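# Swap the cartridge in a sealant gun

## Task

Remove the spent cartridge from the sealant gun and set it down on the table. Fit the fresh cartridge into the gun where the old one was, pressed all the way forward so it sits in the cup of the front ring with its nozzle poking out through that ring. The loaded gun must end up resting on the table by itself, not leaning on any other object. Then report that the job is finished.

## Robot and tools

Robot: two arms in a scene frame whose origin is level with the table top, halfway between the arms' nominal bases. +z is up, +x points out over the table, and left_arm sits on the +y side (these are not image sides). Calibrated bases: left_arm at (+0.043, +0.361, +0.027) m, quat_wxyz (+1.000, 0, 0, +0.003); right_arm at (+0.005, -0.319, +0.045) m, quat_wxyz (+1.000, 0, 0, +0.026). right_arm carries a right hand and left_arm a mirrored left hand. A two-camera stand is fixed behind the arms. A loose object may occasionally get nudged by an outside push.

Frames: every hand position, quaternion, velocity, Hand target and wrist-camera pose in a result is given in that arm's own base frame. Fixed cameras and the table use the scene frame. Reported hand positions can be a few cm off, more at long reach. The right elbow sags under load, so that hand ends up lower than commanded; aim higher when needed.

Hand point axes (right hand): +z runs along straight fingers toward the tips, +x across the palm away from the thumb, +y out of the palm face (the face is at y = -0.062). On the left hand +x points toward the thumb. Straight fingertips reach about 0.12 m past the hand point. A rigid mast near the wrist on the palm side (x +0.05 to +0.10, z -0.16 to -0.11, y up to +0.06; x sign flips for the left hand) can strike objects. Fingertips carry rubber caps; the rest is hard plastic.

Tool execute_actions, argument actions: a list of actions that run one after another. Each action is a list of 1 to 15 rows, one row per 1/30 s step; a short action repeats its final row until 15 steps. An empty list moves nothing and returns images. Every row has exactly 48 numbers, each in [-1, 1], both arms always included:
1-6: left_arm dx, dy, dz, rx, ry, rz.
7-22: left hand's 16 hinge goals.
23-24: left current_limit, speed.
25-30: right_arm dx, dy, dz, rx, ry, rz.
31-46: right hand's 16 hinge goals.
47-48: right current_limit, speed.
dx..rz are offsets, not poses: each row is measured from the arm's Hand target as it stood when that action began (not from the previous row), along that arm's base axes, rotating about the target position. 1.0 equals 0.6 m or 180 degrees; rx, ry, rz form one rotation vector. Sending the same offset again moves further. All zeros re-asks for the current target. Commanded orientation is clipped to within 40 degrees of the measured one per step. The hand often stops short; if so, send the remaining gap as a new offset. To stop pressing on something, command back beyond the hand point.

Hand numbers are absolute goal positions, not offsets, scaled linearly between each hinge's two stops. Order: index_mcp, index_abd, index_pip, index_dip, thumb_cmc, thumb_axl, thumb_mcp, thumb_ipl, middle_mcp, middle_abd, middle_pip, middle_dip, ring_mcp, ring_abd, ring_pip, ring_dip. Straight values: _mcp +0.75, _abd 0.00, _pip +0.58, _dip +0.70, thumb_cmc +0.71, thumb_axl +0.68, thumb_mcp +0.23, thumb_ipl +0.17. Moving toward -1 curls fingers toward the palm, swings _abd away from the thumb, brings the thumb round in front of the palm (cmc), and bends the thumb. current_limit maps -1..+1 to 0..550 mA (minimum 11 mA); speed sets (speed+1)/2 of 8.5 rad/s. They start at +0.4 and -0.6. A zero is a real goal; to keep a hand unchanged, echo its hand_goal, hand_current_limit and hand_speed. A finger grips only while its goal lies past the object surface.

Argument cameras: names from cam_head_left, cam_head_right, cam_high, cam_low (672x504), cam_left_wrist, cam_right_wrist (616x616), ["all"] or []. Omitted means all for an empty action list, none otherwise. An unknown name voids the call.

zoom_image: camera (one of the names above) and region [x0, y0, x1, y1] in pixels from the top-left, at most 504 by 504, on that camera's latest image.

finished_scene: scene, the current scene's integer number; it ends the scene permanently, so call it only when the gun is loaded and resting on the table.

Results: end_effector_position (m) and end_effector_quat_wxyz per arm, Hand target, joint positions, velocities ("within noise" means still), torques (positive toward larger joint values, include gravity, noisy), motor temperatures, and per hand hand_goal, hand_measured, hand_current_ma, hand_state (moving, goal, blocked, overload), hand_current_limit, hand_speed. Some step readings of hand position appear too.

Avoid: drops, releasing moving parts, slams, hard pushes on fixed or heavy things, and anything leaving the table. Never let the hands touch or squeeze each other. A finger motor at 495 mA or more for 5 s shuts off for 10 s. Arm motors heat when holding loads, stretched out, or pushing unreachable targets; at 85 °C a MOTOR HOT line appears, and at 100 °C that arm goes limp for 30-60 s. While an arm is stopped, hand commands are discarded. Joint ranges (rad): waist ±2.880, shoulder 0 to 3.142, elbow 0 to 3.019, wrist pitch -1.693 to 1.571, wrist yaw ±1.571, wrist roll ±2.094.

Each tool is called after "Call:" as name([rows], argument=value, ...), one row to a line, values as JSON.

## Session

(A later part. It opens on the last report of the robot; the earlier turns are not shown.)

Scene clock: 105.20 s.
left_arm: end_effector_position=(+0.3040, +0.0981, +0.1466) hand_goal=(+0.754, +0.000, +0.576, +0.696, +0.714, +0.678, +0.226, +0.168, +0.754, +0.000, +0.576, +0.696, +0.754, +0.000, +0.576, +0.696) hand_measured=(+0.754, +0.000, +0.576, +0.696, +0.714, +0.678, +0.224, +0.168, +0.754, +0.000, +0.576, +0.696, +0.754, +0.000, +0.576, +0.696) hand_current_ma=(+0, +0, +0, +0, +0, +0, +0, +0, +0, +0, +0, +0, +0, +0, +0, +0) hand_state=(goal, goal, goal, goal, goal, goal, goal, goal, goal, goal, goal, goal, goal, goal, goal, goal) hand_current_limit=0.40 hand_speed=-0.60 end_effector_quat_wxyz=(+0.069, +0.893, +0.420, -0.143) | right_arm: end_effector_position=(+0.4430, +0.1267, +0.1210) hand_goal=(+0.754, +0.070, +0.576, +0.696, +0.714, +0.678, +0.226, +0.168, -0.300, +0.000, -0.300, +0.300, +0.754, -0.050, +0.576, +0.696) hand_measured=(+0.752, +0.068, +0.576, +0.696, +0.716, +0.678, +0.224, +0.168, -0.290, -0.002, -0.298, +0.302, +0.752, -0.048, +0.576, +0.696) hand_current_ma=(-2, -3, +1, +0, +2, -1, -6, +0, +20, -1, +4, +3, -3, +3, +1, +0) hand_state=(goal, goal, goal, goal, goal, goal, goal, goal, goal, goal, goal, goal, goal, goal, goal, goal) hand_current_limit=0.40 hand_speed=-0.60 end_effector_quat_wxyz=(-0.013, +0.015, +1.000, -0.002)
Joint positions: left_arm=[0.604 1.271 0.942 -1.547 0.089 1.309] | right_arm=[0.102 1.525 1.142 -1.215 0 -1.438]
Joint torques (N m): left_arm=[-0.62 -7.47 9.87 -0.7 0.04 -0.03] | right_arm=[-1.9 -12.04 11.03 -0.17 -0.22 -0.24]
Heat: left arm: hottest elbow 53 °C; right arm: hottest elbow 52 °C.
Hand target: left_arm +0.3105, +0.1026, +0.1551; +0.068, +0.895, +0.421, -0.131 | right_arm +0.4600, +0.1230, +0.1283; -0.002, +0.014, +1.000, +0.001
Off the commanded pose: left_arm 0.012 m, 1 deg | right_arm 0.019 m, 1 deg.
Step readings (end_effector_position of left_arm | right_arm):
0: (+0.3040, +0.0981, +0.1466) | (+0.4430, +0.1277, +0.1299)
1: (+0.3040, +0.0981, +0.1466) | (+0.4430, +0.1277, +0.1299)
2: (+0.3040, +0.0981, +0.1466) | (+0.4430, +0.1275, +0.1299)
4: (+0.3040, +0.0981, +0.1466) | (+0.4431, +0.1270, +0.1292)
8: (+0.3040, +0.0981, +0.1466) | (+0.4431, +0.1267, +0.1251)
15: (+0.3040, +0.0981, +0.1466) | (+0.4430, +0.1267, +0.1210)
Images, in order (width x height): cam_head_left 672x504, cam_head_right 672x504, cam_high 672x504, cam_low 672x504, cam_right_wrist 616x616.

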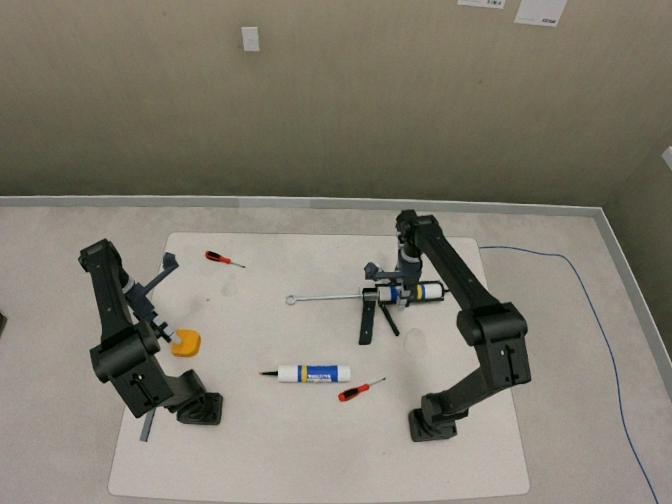

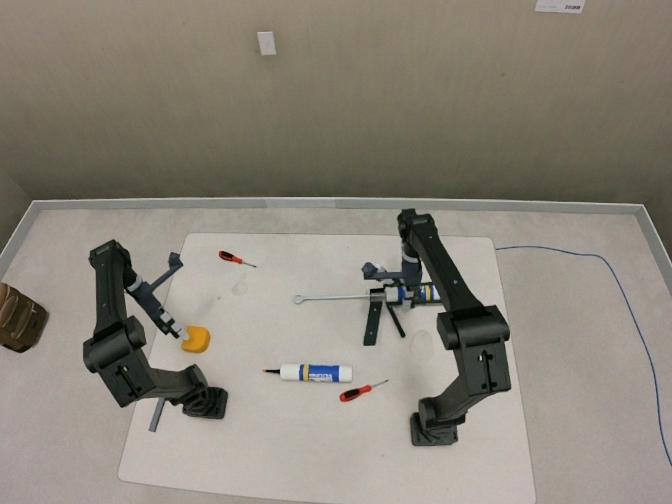

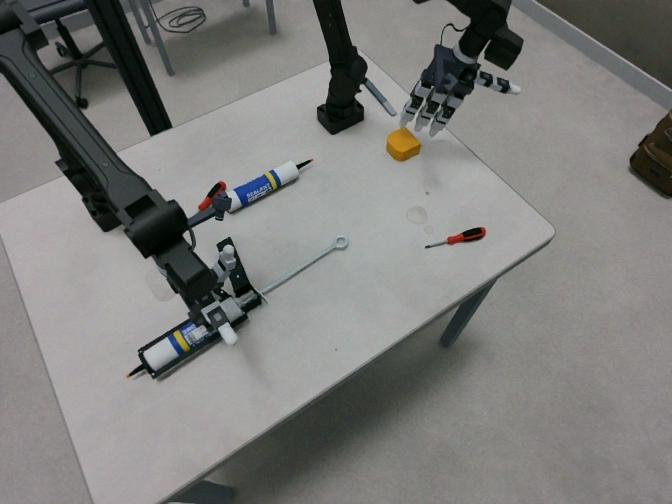

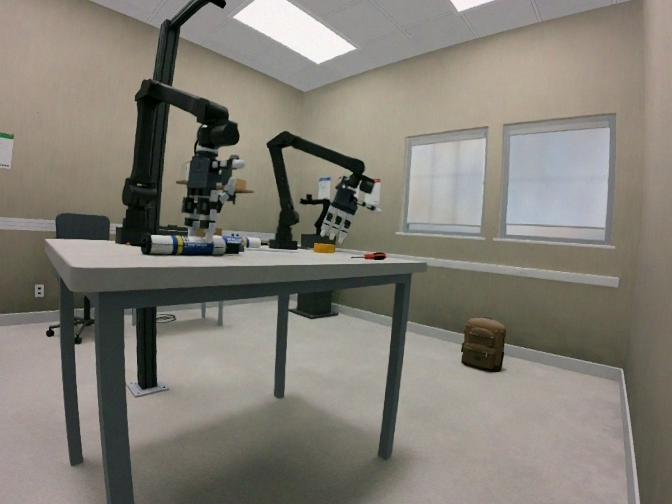

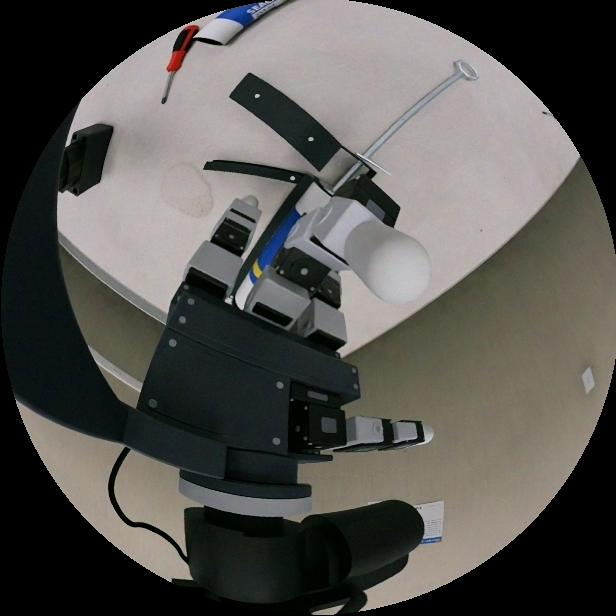

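Call:
execute_actions([
  [[0,0,0,0,0,0,0.754,0,0.576,0.696,0.714,0.678,0.226,0.168,0.754,0,0.576,0.696,0.754,0,0.576,0.696,0.4,-0.6,0.012,0,0.06,0,0,0,0.754,0.07,0.576,0.696,0.714,0.678,0.226,0.168,-0.3,0,-0.3,0.3,0.754,-0.05,0.576,0.696,0.4,-0.6]],
  [[0,0,0,0,0,0,0.754,0,0.576,0.696,0.714,0.678,0.226,0.168,0.754,0,0.576,0.696,0.754,0,0.576,0.696,0.4,-0.6,0,0,-0.055,0,0,0,0.754,0.07,0.576,0.696,0.714,0.678,0.226,0.168,-0.3,0,-0.3,0.3,0.754,-0.05,0.576,0.696,0.4,-0.6]],
], cameras=["cam_head_left","cam_right_wrist","cam_low"])

Call:
zoom_image(camera="cam_head_left", region=[370, 270, 430, 330])

Call:
zoom_image(camera="cam_right_wrist", region=[200, 150, 400, 300])

Call:
zoom_image(camera="cam_low", region=[170, 205, 230, 265])

Scene clock: 114.60 s.
left_arm: end_effector_position=(+0.3040, +0.0981, +0.1466) hand_goal=(+0.754, +0.000, +0.576, +0.696, +0.714, +0.678, +0.226, +0.168, +0.754, +0.000, +0.576, +0.696, +0.754, +0.000, +0.576, +0.696) hand_measured=(+0.754, +0.000, +0.576, +0.696, +0.714, +0.678, +0.224, +0.168, +0.754, +0.000, +0.576, +0.696, +0.754, +0.000, +0.576, +0.696) hand_current_ma=(+0, +0, +0, +0, +0, +0, +0, +0, +0, +0, +0, +0, +0, +0, +0, +0) hand_state=(goal, goal, goal, goal, goal, goal, goal, goal, goal, goal, goal, goal, goal, goal, goal, goal) hand_current_limit=0.40 hand_speed=-0.60 end_effector_quat_wxyz=(+0.069, +0.893, +0.420, -0.143) | right_arm: end_effector_position=(+0.4633, +0.1288, +0.1407) hand_goal=(+0.754, +0.070, +0.576, +0.696, +0.714, +0.678, +0.226, +0.168, -0.300, +0.000, -0.300, +0.300, +0.754, -0.050, +0.576, +0.696) hand_measured=(+0.752, +0.068, +0.576, +0.696, +0.716, +0.678, +0.224, +0.168, -0.290, -0.002, -0.298, +0.302, +0.752, -0.048, +0.576, +0.696) hand_current_ma=(-2, -3, +1, +0, +2, -1, -6, +0, +20, -1, +4, +3, -3, +3, +1, +0) hand_state=(goal, goal, goal, goal, goal, goal, goal, goal, goal, goal, goal, goal, goal, goal, goal, goal) hand_current_limit=0.40 hand_speed=-0.60 end_effector_quat_wxyz=(+0.002, +0.014, +1.000, +0.000)
Joint positions: left_arm=[0.604 1.271 0.942 -1.547 0.089 1.309] | right_arm=[0.102 1.539 1.211 -1.238 0 -1.44]
Joint torques (N m): left_arm=[-0.67 -7.36 9.87 -0.77 0.04 -0.03] | right_arm=[-2.02 -12.4 7.99 0.4 -0.24 -0.23]
Heat: left arm: hottest elbow 53 °C; right arm: hottest elbow 53 °C.
Hand target: left_arm +0.3105, +0.1026, +0.1551; +0.068, +0.895, +0.421, -0.131 | right_arm +0.4672, +0.1230, +0.1313; -0.002, +0.014, +1.000, +0.001
Off the commanded pose: left_arm 0.012 m, 1 deg | right_arm 0.012 m, 1 deg.
Step readings (end_effector_position of left_arm | right_arm):
0: (+0.3040, +0.0981, +0.1466) | (+0.4430, +0.1267, +0.1210)
1: (+0.3040, +0.0981, +0.1466) | (+0.4434, +0.1268, +0.1214)
2: (+0.3040, +0.0981, +0.1466) | (+0.4434, +0.1267, +0.1226)
4: (+0.3040, +0.0981, +0.1466) | (+0.4436, +0.1268, +0.1282)
8: (+0.3040, +0.0981, +0.1466) | (+0.4519, +0.1276, +0.1445)
15: (+0.3040, +0.0981, +0.1466) | (+0.4564, +0.1281, +0.1531)
16: (+0.3040, +0.0981, +0.1466) | (+0.4561, +0.1281, +0.1531)
17: (+0.3040, +0.0981, +0.1466) | (+0.4563, +0.1281, +0.1531)
19: (+0.3040, +0.0981, +0.1466) | (+0.4593, +0.1284, +0.1532)
23: (+0.3040, +0.0981, +0.1466) | (+0.4643, +0.1289, +0.1502)
30: (+0.3040, +0.0981, +0.1466) | (+0.4629, +0.1288, +0.1413)
Images, in order (width x height): cam_head_left 672x504, cam_low 672x504, cam_right_wrist 616x616.

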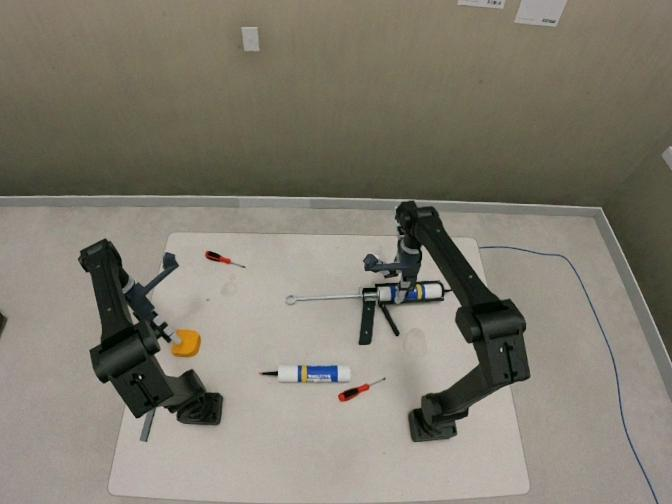

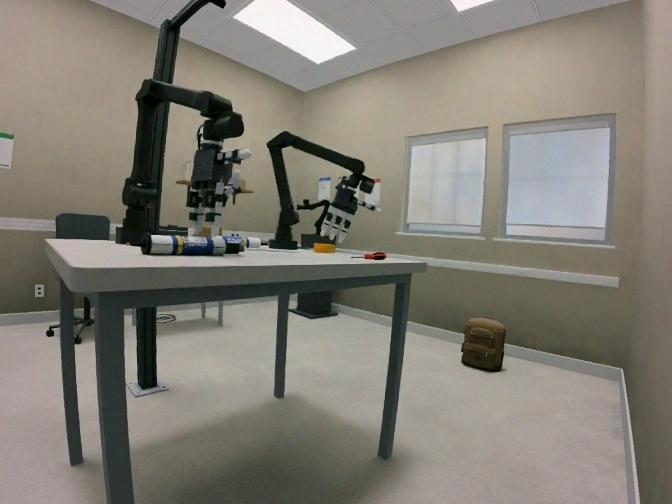

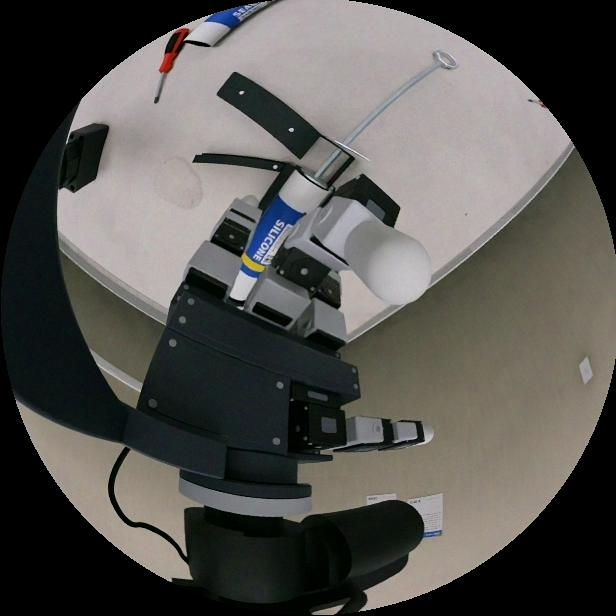

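Scaled by 8.400 from the camera's 672x504 image, which has a finer 960x720 frame.

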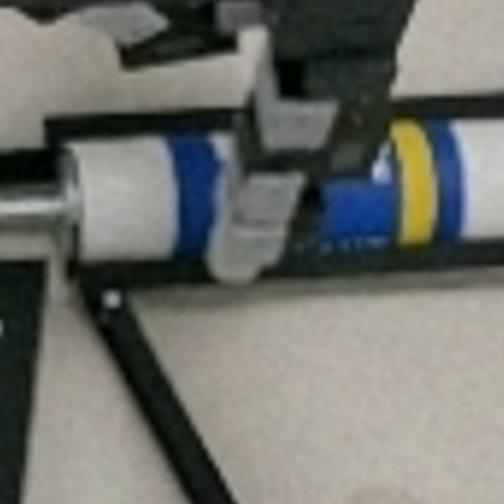

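Scaled by 2.520 from the camera's 616x616 image, which has a finer 880x880 frame.

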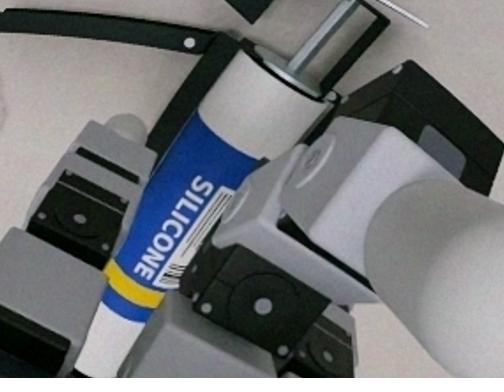

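Scaled by 8.400 from the camera's 672x504 image, which has a finer 960x720 frame.

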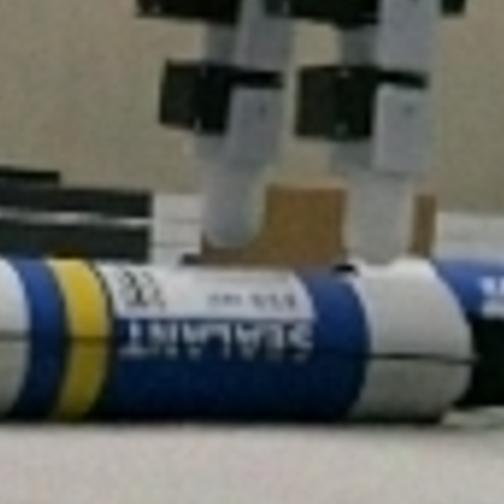

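Call:
execute_actions([
  [[0,0,0,0,0,0,0.754,0,0.576,0.696,0.714,0.678,0.226,0.168,0.754,0,0.576,0.696,0.754,0,0.576,0.696,0.4,-0.6,0,0,-0.05,0,0,0,0.754,0.07,0.576,0.696,0.714,0.678,0.226,0.168,-0.3,0,-0.3,0.3,0.754,-0.05,0.576,0.696,0.4,-0.6]],
], cameras=["cam_head_left","cam_right_wrist","cam_low"])

Call:
zoom_image(camera="cam_head_left", region=[370, 270, 430, 330])

Call:
zoom_image(camera="cam_right_wrist", region=[200, 150, 400, 300])

Call:
zoom_image(camera="cam_low", region=[170, 205, 230, 265])

Scene clock: 127.93 s.
left_arm: end_effector_position=(+0.3040, +0.0981, +0.1466) hand_goal=(+0.754, +0.000, +0.576, +0.696, +0.714, +0.678, +0.226, +0.168, +0.754, +0.000, +0.576, +0.696, +0.754, +0.000, +0.576, +0.696) hand_measured=(+0.754, +0.000, +0.576, +0.696, +0.714, +0.678, +0.224, +0.168, +0.754, +0.000, +0.576, +0.696, +0.754, +0.000, +0.576, +0.696) hand_current_ma=(+0, +0, +0, +0, +0, +0, +0, +0, +0, +0, +0, +0, +0, +0, +0, +0) hand_state=(goal, goal, goal, goal, goal, goal, goal, goal, goal, goal, goal, goal, goal, goal, goal, goal) hand_current_limit=0.40 hand_speed=-0.60 end_effector_quat_wxyz=(+0.069, +0.893, +0.420, -0.143) | right_arm: end_effector_position=(+0.4627, +0.1288, +0.1073) hand_goal=(+0.754, +0.070, +0.576, +0.696, +0.714, +0.678, +0.226, +0.168, -0.300, +0.000, -0.300, +0.300, +0.754, -0.050, +0.576, +0.696) hand_measured=(+0.752, +0.068, +0.576, +0.696, +0.716, +0.678, +0.224, +0.168, -0.290, -0.002, -0.298, +0.302, +0.752, -0.048, +0.576, +0.696) hand_current_ma=(-2, -3, +1, +0, +2, -1, -6, +0, +20, -1, +4, +3, -3, +3, +1, +0) hand_state=(goal, goal, goal, goal, goal, goal, goal, goal, goal, goal, goal, goal, goal, goal, goal, goal) hand_current_limit=0.40 hand_speed=-0.60 end_effector_quat_wxyz=(-0.002, +0.014, +1.000, +0.000)
Joint positions: left_arm=[0.604 1.271 0.942 -1.547 0.089 1.309] | right_arm=[0.102 1.575 1.16 -1.159 0 -1.44]
Joint torques (N m): left_arm=[-0.5 -7.41 9.88 -0.72 0.04 -0.04] | right_arm=[-2.02 -13.27 7.88 0.34 -0.23 -0.22]
Motor temperatures (°C): left_arm=[29 34 53 28 30 30] | right_arm=[32 35 54 29 29 30]
Heat: left arm: hottest elbow 53 °C; right arm: hottest elbow 54 °C.
Hand target: left_arm +0.3105, +0.1026, +0.1551; +0.068, +0.895, +0.421, -0.131 | right_arm +0.4673, +0.1230, +0.1014; -0.002, +0.014, +1.000, +0.001
Off the commanded pose: left_arm 0.012 m, 1 deg | right_arm 0.009 m, 0 deg.
Step readings (end_effector_position of left_arm | right_arm):
0: (+0.3040, +0.0981, +0.1466) | (+0.4633, +0.1288, +0.1407)
1: (+0.3040, +0.0981, +0.1466) | (+0.4633, +0.1288, +0.1406)
2: (+0.3040, +0.0981, +0.1466) | (+0.4639, +0.1289, +0.1395)
4: (+0.3040, +0.0981, +0.1466) | (+0.4657, +0.1291, +0.1353)
8: (+0.3040, +0.0981, +0.1466) | (+0.4631, +0.1288, +0.1200)
15: (+0.3040, +0.0981, +0.1466) | (+0.4621, +0.1287, +0.1072)
Images, in order (width x height): cam_head_left 672x504, cam_low 672x504, cam_right_wrist 616x616.

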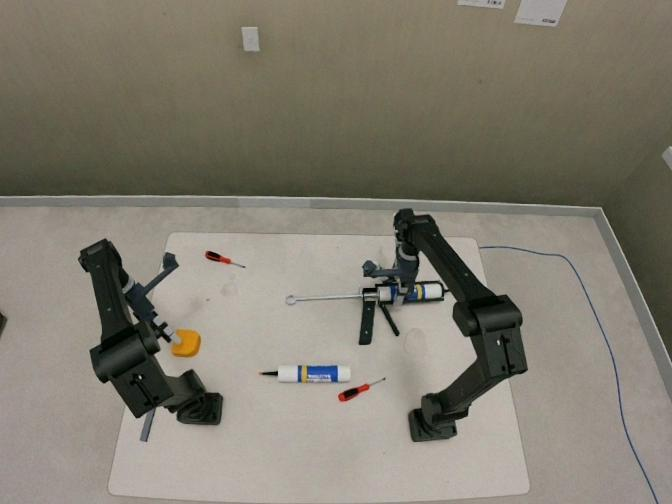

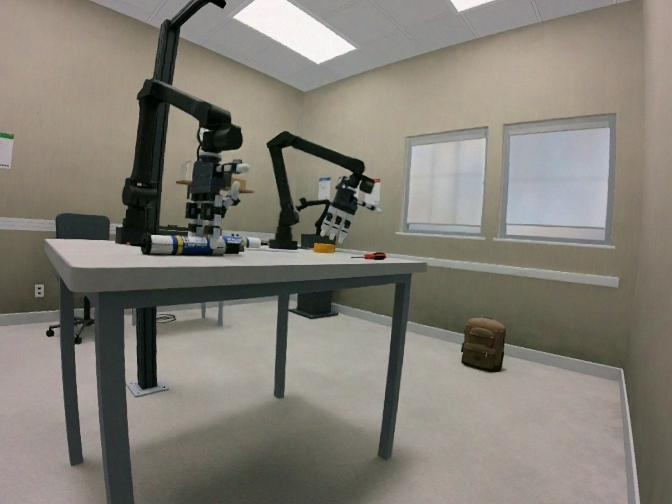

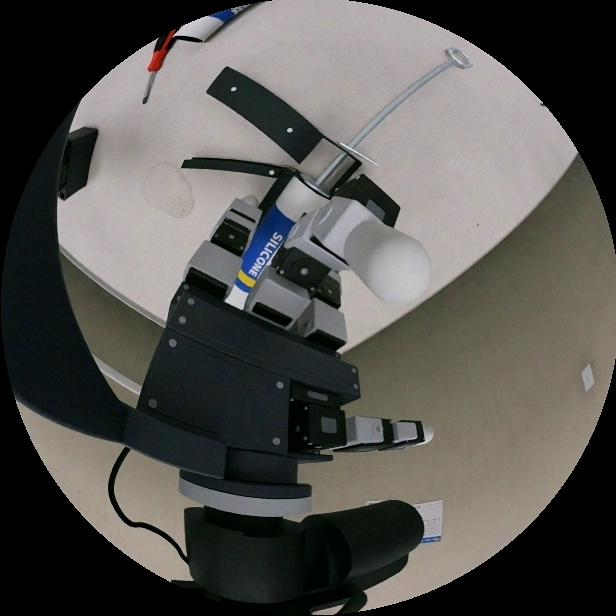

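Scaled by 8.400 from the camera's 672x504 image, which has a finer 960x720 frame.

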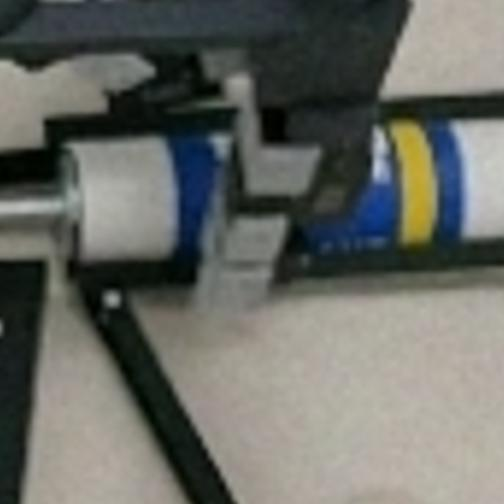

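Scaled by 2.520 from the camera's 616x616 image, which has a finer 880x880 frame.

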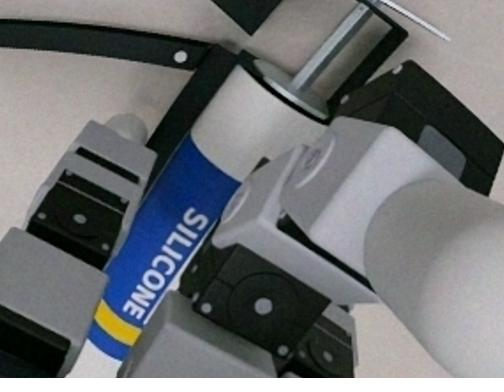

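Scaled by 8.400 from the camera's 672x504 image, which has a finer 960x720 frame.

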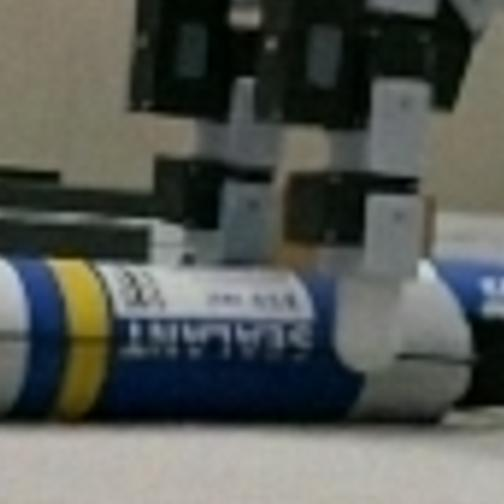

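Call:
execute_actions([
  [[0,0,0,0,0,0,0.754,0,0.576,0.696,0.714,0.678,0.226,0.168,0.754,0,0.576,0.696,0.754,0,0.576,0.696,0.4,-0.6,0,0,0.005,0,0,0,0.754,-0.2,0.576,0.696,0.714,0.678,0.226,0.168,-0.3,0,-0.3,0.3,0.754,0.23,0.576,0.696,0.1,-0.85]],
  [[0,0,0,0,0,0,0.754,0,0.576,0.696,0.714,0.678,0.226,0.168,0.754,0,0.576,0.696,0.754,0,0.576,0.696,0.4,-0.6,0,0,0,0,0,0,0.754,-0.2,0.576,0.696,0.714,0.678,0.226,0.168,-0.3,0,-0.3,0.3,0.754,0.23,0.576,0.696,0.1,-0.85]],
], cameras=["cam_head_left","cam_right_wrist","cam_low"])

Call:
zoom_image(camera="cam_low", region=[170, 205, 230, 265])

Call:
zoom_image(camera="cam_right_wrist", region=[200, 150, 400, 300])

Scene clock: 140.47 s.
left_arm: end_effector_position=(+0.3040, +0.0981, +0.1466) hand_goal=(+0.754, +0.000, +0.576, +0.696, +0.714, +0.678, +0.226, +0.168, +0.754, +0.000, +0.576, +0.696, +0.754, +0.000, +0.576, +0.696) hand_measured=(+0.754, +0.000, +0.576, +0.696, +0.714, +0.678, +0.224, +0.168, +0.754, +0.000, +0.576, +0.696, +0.754, +0.000, +0.576, +0.696) hand_current_ma=(+0, +0, +0, +0, +0, +0, +0, +0, +0, +0, +0, +0, +0, +0, +0, +0) hand_state=(goal, goal, goal, goal, goal, goal, goal, goal, goal, goal, goal, goal, goal, goal, goal, goal) hand_current_limit=0.40 hand_speed=-0.60 end_effector_quat_wxyz=(+0.069, +0.893, +0.420, -0.143) | right_arm: end_effector_position=(+0.4631, +0.1286, +0.1073) hand_goal=(+0.754, -0.200, +0.576, +0.696, +0.714, +0.678, +0.226, +0.168, -0.300, +0.000, -0.300, +0.300, +0.754, +0.230, +0.576, +0.696) hand_measured=(+0.752, -0.032, +0.576, +0.696, +0.716, +0.678, +0.224, +0.168, -0.290, -0.002, -0.298, +0.302, +0.752, +0.108, +0.576, +0.696) hand_current_ma=(-1, +302, +1, +0, +2, -1, -6, +0, +20, -1, +4, +3, -3, -302, +1, +0) hand_state=(goal, blocked, goal, goal, goal, goal, goal, goal, goal, goal, goal, goal, goal, blocked, goal, goal) hand_current_limit=0.10 hand_speed=-0.85 end_effector_quat_wxyz=(-0.001, +0.014, +1.000, +0.000)
Joint positions: left_arm=[0.604 1.271 0.942 -1.547 0.089 1.309] | right_arm=[0.102 1.575 1.16 -1.158 0 -1.44]
Joint torques (N m): left_arm=[-0.56 -7.59 9.89 -0.72 0.06 -0.03] | right_arm=[-1.9 -13.33 8.47 -0.01 -0.23 -0.22]
Heat: left arm: hottest elbow 53 °C; right arm: hottest elbow 53 °C.
Hand target: left_arm +0.3105, +0.1026, +0.1551; +0.068, +0.895, +0.421, -0.131 | right_arm +0.4673, +0.1230, +0.1044; -0.002, +0.014, +1.000, +0.001
Off the commanded pose: left_arm 0.012 m, 1 deg | right_arm 0.008 m, 0 deg.
Step readings (end_effector_position of left_arm | right_arm):
0: (+0.3040, +0.0981, +0.1466) | (+0.4627, +0.1288, +0.1073)
1: (+0.3040, +0.0981, +0.1466) | (+0.4627, +0.1288, +0.1073)
2: (+0.3040, +0.0981, +0.1466) | (+0.4627, +0.1288, +0.1073)
4: (+0.3040, +0.0981, +0.1466) | (+0.4628, +0.1288, +0.1073)
8: (+0.3040, +0.0981, +0.1466) | (+0.4629, +0.1288, +0.1073)
15: (+0.3040, +0.0981, +0.1466) | (+0.4631, +0.1286, +0.1073)
16: (+0.3040, +0.0981, +0.1466) | (+0.4631, +0.1286, +0.1073)
17: (+0.3040, +0.0981, +0.1466) | (+0.4631, +0.1286, +0.1073)
19: (+0.3040, +0.0981, +0.1466) | (+0.4631, +0.1286, +0.1073)
23: (+0.3040, +0.0981, +0.1466) | (+0.4631, +0.1286, +0.1073)
30: (+0.3040, +0.0981, +0.1466) | (+0.4631, +0.1286, +0.1073)
Images, in order (width x height): cam_head_left 672x504, cam_low 672x504, cam_right_wrist 616x616.

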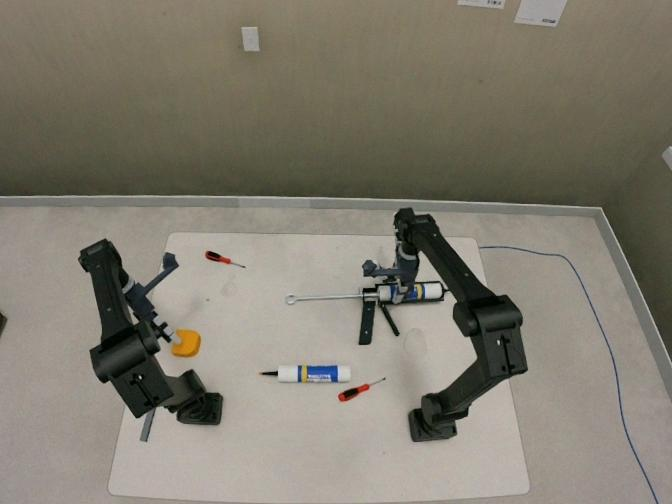

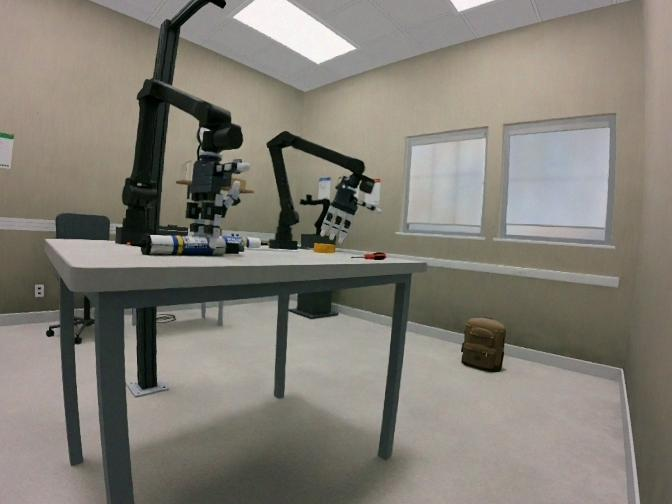

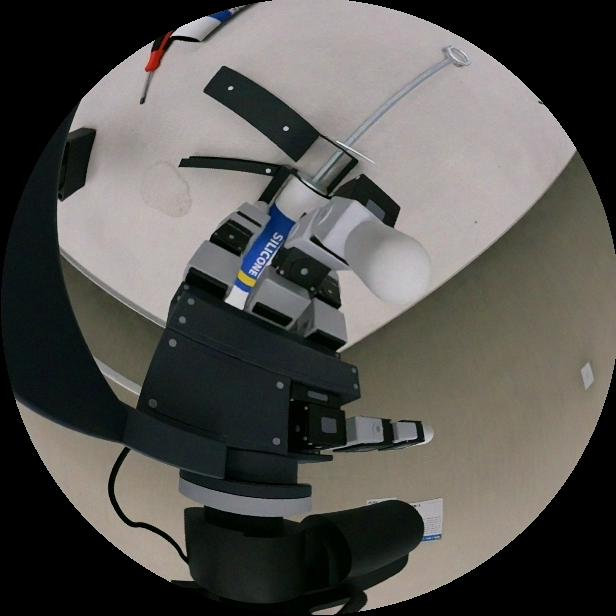

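Scaled by 8.400 from the camera's 672x504 image, which has a finer 960x720 frame.

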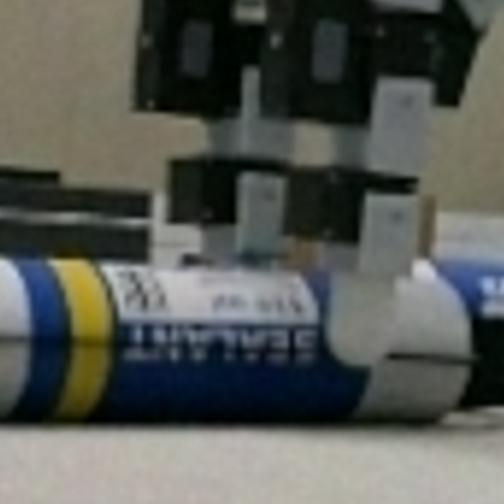

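Scaled by 2.520 from the camera's 616x616 image, which has a finer 880x880 frame.

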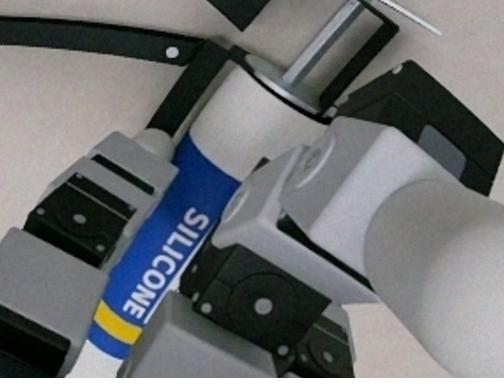

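Call:
execute_actions([
  [[0,0,0,0,0,0,0.754,0,0.576,0.696,0.714,0.678,0.226,0.168,0.754,0,0.576,0.696,0.754,0,0.576,0.696,0.4,-0.6,0,0,0,0,0,0,0.754,0.03,0.576,0.696,0.714,0.678,0.226,0.168,-0.3,0,-0.3,0.3,0.754,0.03,0.576,0.696,0.1,-0.7]],
  [[0,0,0,0,0,0,0.754,0,0.576,0.696,0.714,0.678,0.226,0.168,0.754,0,0.576,0.696,0.754,0,0.576,0.696,0.4,-0.6,0,0,0.032,0,0,0,0.754,0.03,0.576,0.696,0.714,0.678,0.226,0.168,-0.3,0,-0.3,0.3,0.754,0.03,0.576,0.696,0.1,-0.7]],
  [[0,0,0,0,0,0,0.754,0,0.576,0.696,0.714,0.678,0.226,0.168,0.754,0,0.576,0.696,0.754,0,0.576,0.696,0.4,-0.6,0,0,-0.004,0,0,0,0.754,0.03,0.576,0.696,0.714,0.678,0.226,0.168,-0.3,0,-0.3,0.3,0.754,0.03,0.576,0.696,0.1,-0.7]],
], cameras=[])

Scene clock: 150.67 s.
left_arm: end_effector_position=(+0.3040, +0.0981, +0.1466) hand_goal=(+0.754, +0.000, +0.576, +0.696, +0.714, +0.678, +0.226, +0.168, +0.754, +0.000, +0.576, +0.696, +0.754, +0.000, +0.576, +0.696) hand_measured=(+0.754, +0.000, +0.576, +0.696, +0.714, +0.678, +0.224, +0.168, +0.754, +0.000, +0.576, +0.696, +0.754, +0.000, +0.576, +0.696) hand_current_ma=(+0, +0, +0, +0, +0, +0, +0, +0, +0, +0, +0, +0, +0, +0, +0, +0) hand_state=(goal, goal, goal, goal, goal, goal, goal, goal, goal, goal, goal, goal, goal, goal, goal, goal) hand_current_limit=0.40 hand_speed=-0.60 end_effector_quat_wxyz=(+0.069, +0.893, +0.420, -0.143) | right_arm: end_effector_position=(+0.4579, +0.1281, +0.1080) hand_goal=(+0.754, +0.030, +0.576, +0.696, +0.714, +0.678, +0.226, +0.168, -0.300, +0.000, -0.300, +0.300, +0.754, +0.030, +0.576, +0.696) hand_measured=(+0.754, +0.044, +0.576, +0.696, +0.716, +0.678, +0.224, +0.168, -0.290, -0.002, -0.298, +0.302, +0.752, +0.032, +0.576, +0.696) hand_current_ma=(+0, +27, +1, +0, +2, -1, -6, +0, +20, -1, +4, +3, -3, +4, +1, +0) hand_state=(goal, goal, goal, goal, goal, goal, goal, goal, goal, goal, goal, goal, goal, goal, goal, goal) hand_current_limit=0.10 hand_speed=-0.70 end_effector_quat_wxyz=(-0.012, +0.014, +1.000, -0.001)
Joint positions: left_arm=[0.604 1.271 0.942 -1.547 0.089 1.309] | right_arm=[0.102 1.574 1.162 -1.183 0 -1.44]
Joint torques (N m): left_arm=[-0.62 -7.41 9.92 -0.72 0.06 -0.03] | right_arm=[-2.02 -14.62 10.17 -0.88 -0.22 -0.23]
Heat: left arm: hottest elbow 53 °C; right arm: hottest elbow 53 °C.
Hand target: left_arm +0.3105, +0.1026, +0.1551; +0.068, +0.895, +0.421, -0.131 | right_arm +0.4672, +0.1230, +0.1211; -0.002, +0.014, +1.000, +0.001
Off the commanded pose: left_arm 0.012 m, 1 deg | right_arm 0.017 m, 1 deg.
Step readings (end_effector_position of left_arm | right_arm):
0: (+0.3040, +0.0981, +0.1466) | (+0.4631, +0.1286, +0.1073)
1: (+0.3040, +0.0981, +0.1466) | (+0.4631, +0.1286, +0.1073)
2: (+0.3040, +0.0981, +0.1466) | (+0.4631, +0.1286, +0.1073)
4: (+0.3040, +0.0981, +0.1466) | (+0.4631, +0.1286, +0.1073)
8: (+0.3040, +0.0981, +0.1466) | (+0.4633, +0.1287, +0.1073)
15: (+0.3040, +0.0981, +0.1466) | (+0.4633, +0.1287, +0.1073)
16: (+0.3040, +0.0981, +0.1466) | (+0.4633, +0.1287, +0.1073)
17: (+0.3040, +0.0981, +0.1466) | (+0.4633, +0.1287, +0.1075)
19: (+0.3040, +0.0981, +0.1466) | (+0.4625, +0.1286, +0.1078)
23: (+0.3040, +0.0981, +0.1466) | (+0.4590, +0.1282, +0.1078)
30: (+0.3040, +0.0981, +0.1466) | (+0.4580, +0.1281, +0.1080)
31: (+0.3040, +0.0981, +0.1466) | (+0.4579, +0.1281, +0.1080)
32: (+0.3040, +0.0981, +0.1466) | (+0.4579, +0.1281, +0.1080)
34: (+0.3040, +0.0981, +0.1466) | (+0.4579, +0.1281, +0.1080)
38: (+0.3040, +0.0981, +0.1466) | (+0.4579, +0.1281, +0.1080)
45: (+0.3040, +0.0981, +0.1466) | (+0.4579, +0.1281, +0.1080)
No camera images: "cameras" was empty.

Call:
execute_actions([
  [[0,0,0,0,0,0,0.754,0,0.576,0.696,0.714,0.678,0.226,0.168,0.754,0,0.576,0.696,0.754,0,0.576,0.696,0.4,-0.6,0.008,0,0.02,0,0,0,0.754,0.05,0.576,0.696,0.714,0.678,0.226,0.168,-0.3,0,-0.3,0.3,0.754,-0.02,0.576,0.696,0.1,-0.7]],
  [[0,0,0,0,0,0,0.754,0,0.576,0.696,0.714,0.678,0.226,0.168,0.754,0,0.576,0.696,0.754,0,0.576,0.696,0.4,-0.6,0,0,-0.01,0,0,0,0.754,0.05,0.576,0.696,0.714,0.678,0.226,0.168,-0.3,0,-0.3,0.3,0.754,-0.02,0.576,0.696,0.1,-0.7]],
], cameras=["cam_head_left","cam_right_wrist","cam_low"])

Call:
zoom_image(camera="cam_low", region=[170, 205, 230, 265])

Call:
zoom_image(camera="cam_head_left", region=[370, 270, 430, 330])

Scene clock: 157.10 s.
left_arm: end_effector_position=(+0.3040, +0.0981, +0.1466) hand_goal=(+0.754, +0.000, +0.576, +0.696, +0.714, +0.678, +0.226, +0.168, +0.754, +0.000, +0.576, +0.696, +0.754, +0.000, +0.576, +0.696) hand_measured=(+0.754, +0.000, +0.576, +0.696, +0.714, +0.678, +0.224, +0.168, +0.754, +0.000, +0.576, +0.696, +0.754, +0.000, +0.576, +0.696) hand_current_ma=(+0, +0, +0, +0, +0, +0, +0, +0, +0, +0, +0, +0, +0, +0, +0, +0) hand_state=(goal, goal, goal, goal, goal, goal, goal, goal, goal, goal, goal, goal, goal, goal, goal, goal) hand_current_limit=0.40 hand_speed=-0.60 end_effector_quat_wxyz=(+0.069, +0.893, +0.420, -0.143) | right_arm: end_effector_position=(+0.4573, +0.1281, +0.1151) hand_goal=(+0.754, +0.050, +0.576, +0.696, +0.714, +0.678, +0.226, +0.168, -0.300, +0.000, -0.300, +0.300, +0.754, -0.020, +0.576, +0.696) hand_measured=(+0.754, +0.052, +0.576, +0.696, +0.716, +0.678, +0.224, +0.168, -0.290, -0.002, -0.298, +0.302, +0.752, -0.016, +0.576, +0.696) hand_current_ma=(+0, +4, +1, +0, +2, -1, -6, +0, +20, -1, +4, +3, -3, +4, +1, +0) hand_state=(goal, goal, goal, goal, goal, goal, goal, goal, goal, goal, goal, goal, goal, goal, goal, goal) hand_current_limit=0.10 hand_speed=-0.70 end_effector_quat_wxyz=(-0.019, +0.014, +1.000, -0.002)
Joint positions: left_arm=[0.604 1.271 0.942 -1.547 0.089 1.309] | right_arm=[0.102 1.573 1.183 -1.219 0 -1.441]
Joint torques (N m): left_arm=[-0.67 -7.41 9.89 -0.73 0.04 -0.03] | right_arm=[-2.02 -14.33 10.4 -0.17 -0.2 -0.24]
Heat: left arm: hottest elbow 53 °C; right arm: hottest elbow 54 °C.
Hand target: left_arm +0.3105, +0.1026, +0.1551; +0.068, +0.895, +0.421, -0.131 | right_arm +0.4720, +0.1230, +0.1272; -0.002, +0.014, +1.000, +0.001
Off the commanded pose: left_arm 0.012 m, 1 deg | right_arm 0.020 m, 2 deg.
Step readings (end_effector_position of left_arm | right_arm):
0: (+0.3040, +0.0981, +0.1466) | (+0.4579, +0.1281, +0.1080)
1: (+0.3040, +0.0981, +0.1466) | (+0.4579, +0.1281, +0.1080)
2: (+0.3040, +0.0981, +0.1466) | (+0.4578, +0.1281, +0.1083)
4: (+0.3040, +0.0981, +0.1466) | (+0.4575, +0.1281, +0.1101)
8: (+0.3040, +0.0981, +0.1466) | (+0.4579, +0.1281, +0.1141)
15: (+0.3040, +0.0981, +0.1466) | (+0.4573, +0.1281, +0.1151)
16: (+0.3040, +0.0981, +0.1466) | (+0.4573, +0.1281, +0.1151)
17: (+0.3040, +0.0981, +0.1466) | (+0.4573, +0.1281, +0.1151)
19: (+0.3040, +0.0981, +0.1466) | (+0.4573, +0.1281, +0.1151)
23: (+0.3040, +0.0981, +0.1466) | (+0.4573, +0.1281, +0.1151)
30: (+0.3040, +0.0981, +0.1466) | (+0.4573, +0.1281, +0.1151)
Images, in order (width x height): cam_head_left 672x504, cam_low 672x504, cam_right_wrist 616x616.

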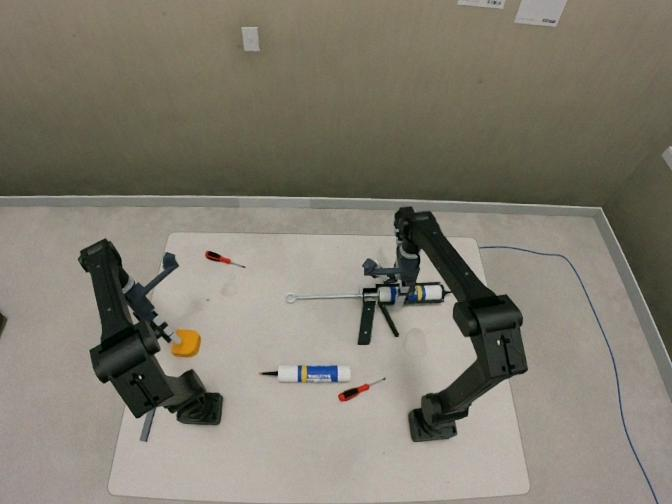

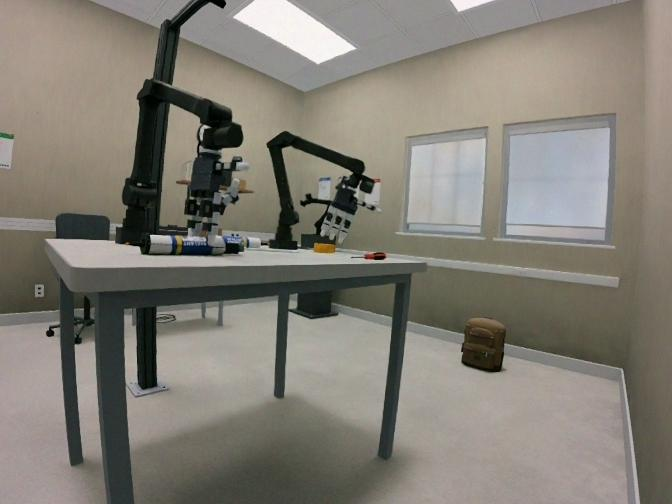

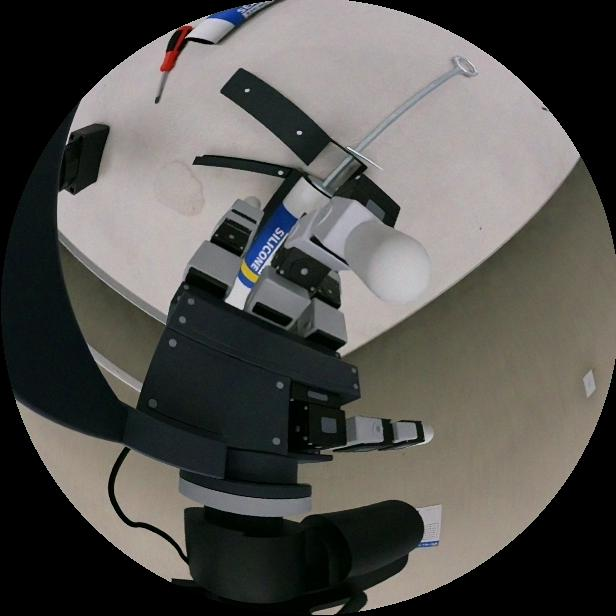

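Scaled by 8.400 from the camera's 672x504 image, which has a finer 960x720 frame.

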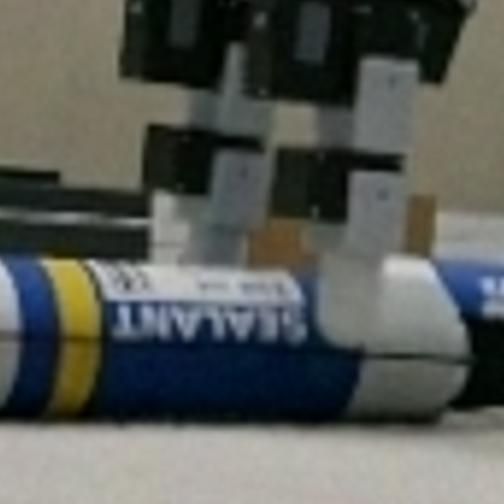

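Scaled by 8.400 from the camera's 672x504 image, which has a finer 960x720 frame.

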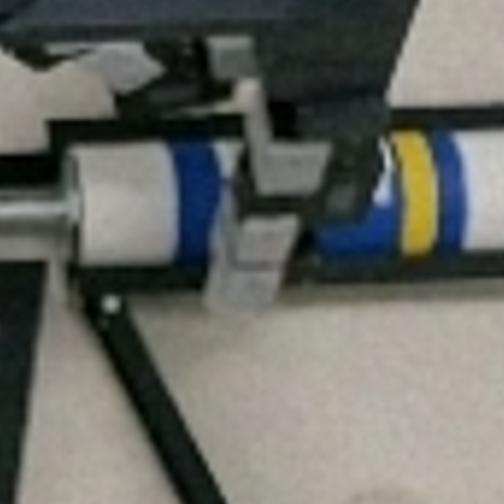

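Call:
execute_actions([
  [[0,0,0,0,0,0,0.754,0,0.576,0.696,0.714,0.678,0.226,0.168,0.754,0,0.576,0.696,0.754,0,0.576,0.696,0.4,-0.6,0,0,0,0,0,0,0.754,-0.2,0.576,0.696,0.714,0.678,0.226,0.168,-0.3,0,-0.3,0.3,0.754,0.23,0.576,0.696,0,-0.85]],
  [[0,0,0,0,0,0,0.754,0,0.576,0.696,0.714,0.678,0.226,0.168,0.754,0,0.576,0.696,0.754,0,0.576,0.696,0.4,-0.6,0,0,0,0,0,0,0.754,-0.2,0.576,0.696,0.714,0.678,0.226,0.168,-0.3,0,-0.3,0.3,0.754,0.23,0.576,0.696,0,-0.85]],
], cameras=["cam_head_left","cam_right_wrist","cam_low"])

Call:
zoom_image(camera="cam_low", region=[170, 205, 230, 265])

Call:
zoom_image(camera="cam_head_left", region=[370, 270, 430, 330])

Scene clock: 167.00 s.
left_arm: end_effector_position=(+0.3040, +0.0981, +0.1466) hand_goal=(+0.754, +0.000, +0.576, +0.696, +0.714, +0.678, +0.226, +0.168, +0.754, +0.000, +0.576, +0.696, +0.754, +0.000, +0.576, +0.696) hand_measured=(+0.754, +0.000, +0.576, +0.696, +0.714, +0.678, +0.224, +0.168, +0.754, +0.000, +0.576, +0.696, +0.754, +0.000, +0.576, +0.696) hand_current_ma=(+0, +0, +0, +0, +0, +0, +0, +0, +0, +0, +0, +0, +0, +0, +0, +0) hand_state=(goal, goal, goal, goal, goal, goal, goal, goal, goal, goal, goal, goal, goal, goal, goal, goal) hand_current_limit=0.40 hand_speed=-0.60 end_effector_quat_wxyz=(+0.069, +0.893, +0.420, -0.143) | right_arm: end_effector_position=(+0.4575, +0.1277, +0.1151) hand_goal=(+0.754, -0.200, +0.576, +0.696, +0.714, +0.678, +0.226, +0.168, -0.300, +0.000, -0.300, +0.300, +0.754, +0.230, +0.576, +0.696) hand_measured=(+0.754, -0.134, +0.576, +0.696, +0.716, +0.678, +0.224, +0.168, -0.290, -0.002, -0.298, +0.302, +0.752, +0.188, +0.576, +0.696) hand_current_ma=(+1, +186, +1, +0, +2, -1, -6, +0, +20, -1, +4, +3, -3, -108, +1, +0) hand_state=(goal, blocked, goal, goal, goal, goal, goal, goal, goal, goal, goal, goal, goal, blocked, goal, goal) hand_current_limit=0.00 hand_speed=-0.85 end_effector_quat_wxyz=(-0.019, +0.014, +1.000, -0.002)
Joint positions: left_arm=[0.604 1.271 0.942 -1.547 0.089 1.309] | right_arm=[0.101 1.573 1.183 -1.218 0 -1.441]
Joint torques (N m): left_arm=[-0.5 -7.41 9.89 -0.72 0.05 -0.03] | right_arm=[-2.02 -14.21 10.44 -0.2 -0.2 -0.24]
Motor temperatures (°C): left_arm=[29 34 53 28 30 30] | right_arm=[32 36 56 29 29 30]
Heat: left arm: hottest elbow 53 °C; right arm: hottest elbow 56 °C.
Hand target: left_arm +0.3105, +0.1026, +0.1551; +0.068, +0.895, +0.421, -0.131 | right_arm +0.4720, +0.1229, +0.1272; -0.002, +0.014, +1.000, +0.001
Off the commanded pose: left_arm 0.012 m, 1 deg | right_arm 0.019 m, 2 deg.
Step readings (end_effector_position of left_arm | right_arm):
0: (+0.3040, +0.0981, +0.1466) | (+0.4573, +0.1281, +0.1151)
1: (+0.3040, +0.0981, +0.1466) | (+0.4573, +0.1281, +0.1151)
2: (+0.3040, +0.0981, +0.1466) | (+0.4573, +0.1281, +0.1151)
4: (+0.3040, +0.0981, +0.1466) | (+0.4573, +0.1281, +0.1151)
8: (+0.3040, +0.0981, +0.1466) | (+0.4573, +0.1281, +0.1151)
15: (+0.3040, +0.0981, +0.1466) | (+0.4575, +0.1277, +0.1151)
16: (+0.3040, +0.0981, +0.1466) | (+0.4575, +0.1277, +0.1151)
17: (+0.3040, +0.0981, +0.1466) | (+0.4575, +0.1277, +0.1151)
19: (+0.3040, +0.0981, +0.1466) | (+0.4575, +0.1277, +0.1151)
23: (+0.3040, +0.0981, +0.1466) | (+0.4575, +0.1277, +0.1151)
30: (+0.3040, +0.0981, +0.1466) | (+0.4575, +0.1277, +0.1151)
Images, in order (width x height): cam_head_left 672x504, cam_low 672x504, cam_right_wrist 616x616.

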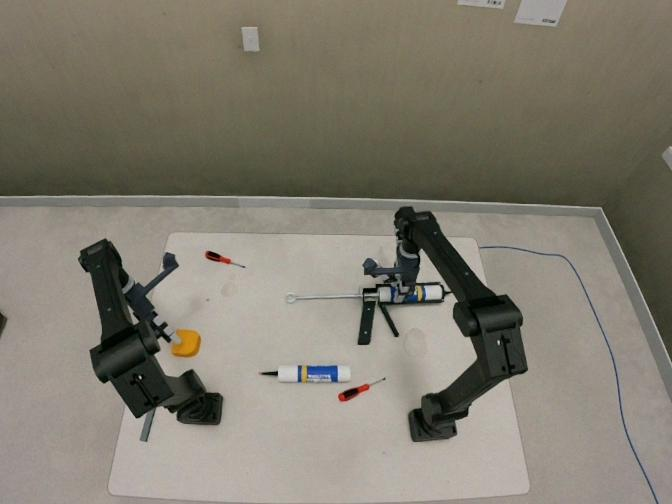

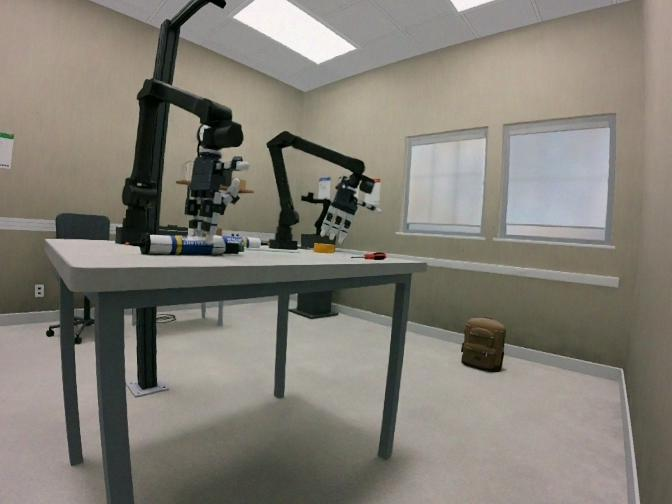

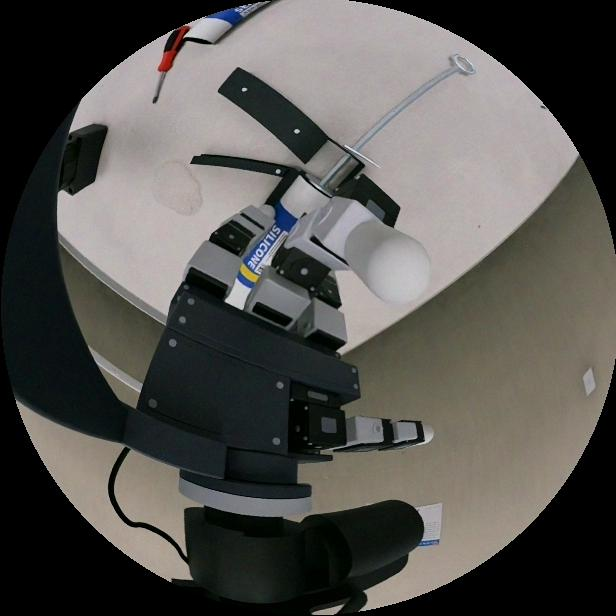

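Scaled by 8.400 from the camera's 672x504 image, which has a finer 960x720 frame.

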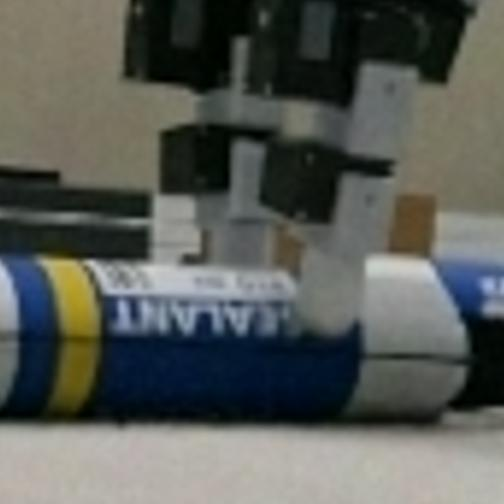

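Scaled by 8.400 from the camera's 672x504 image, which has a finer 960x720 frame.

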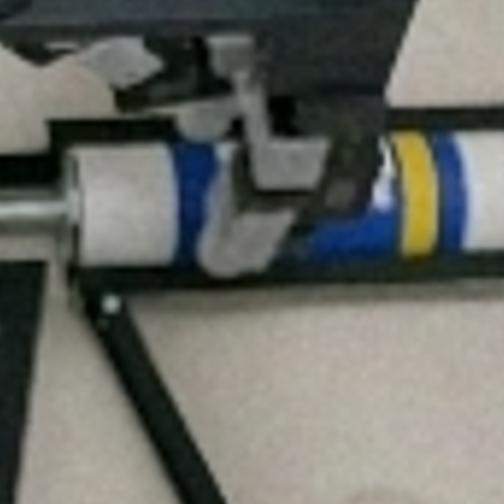

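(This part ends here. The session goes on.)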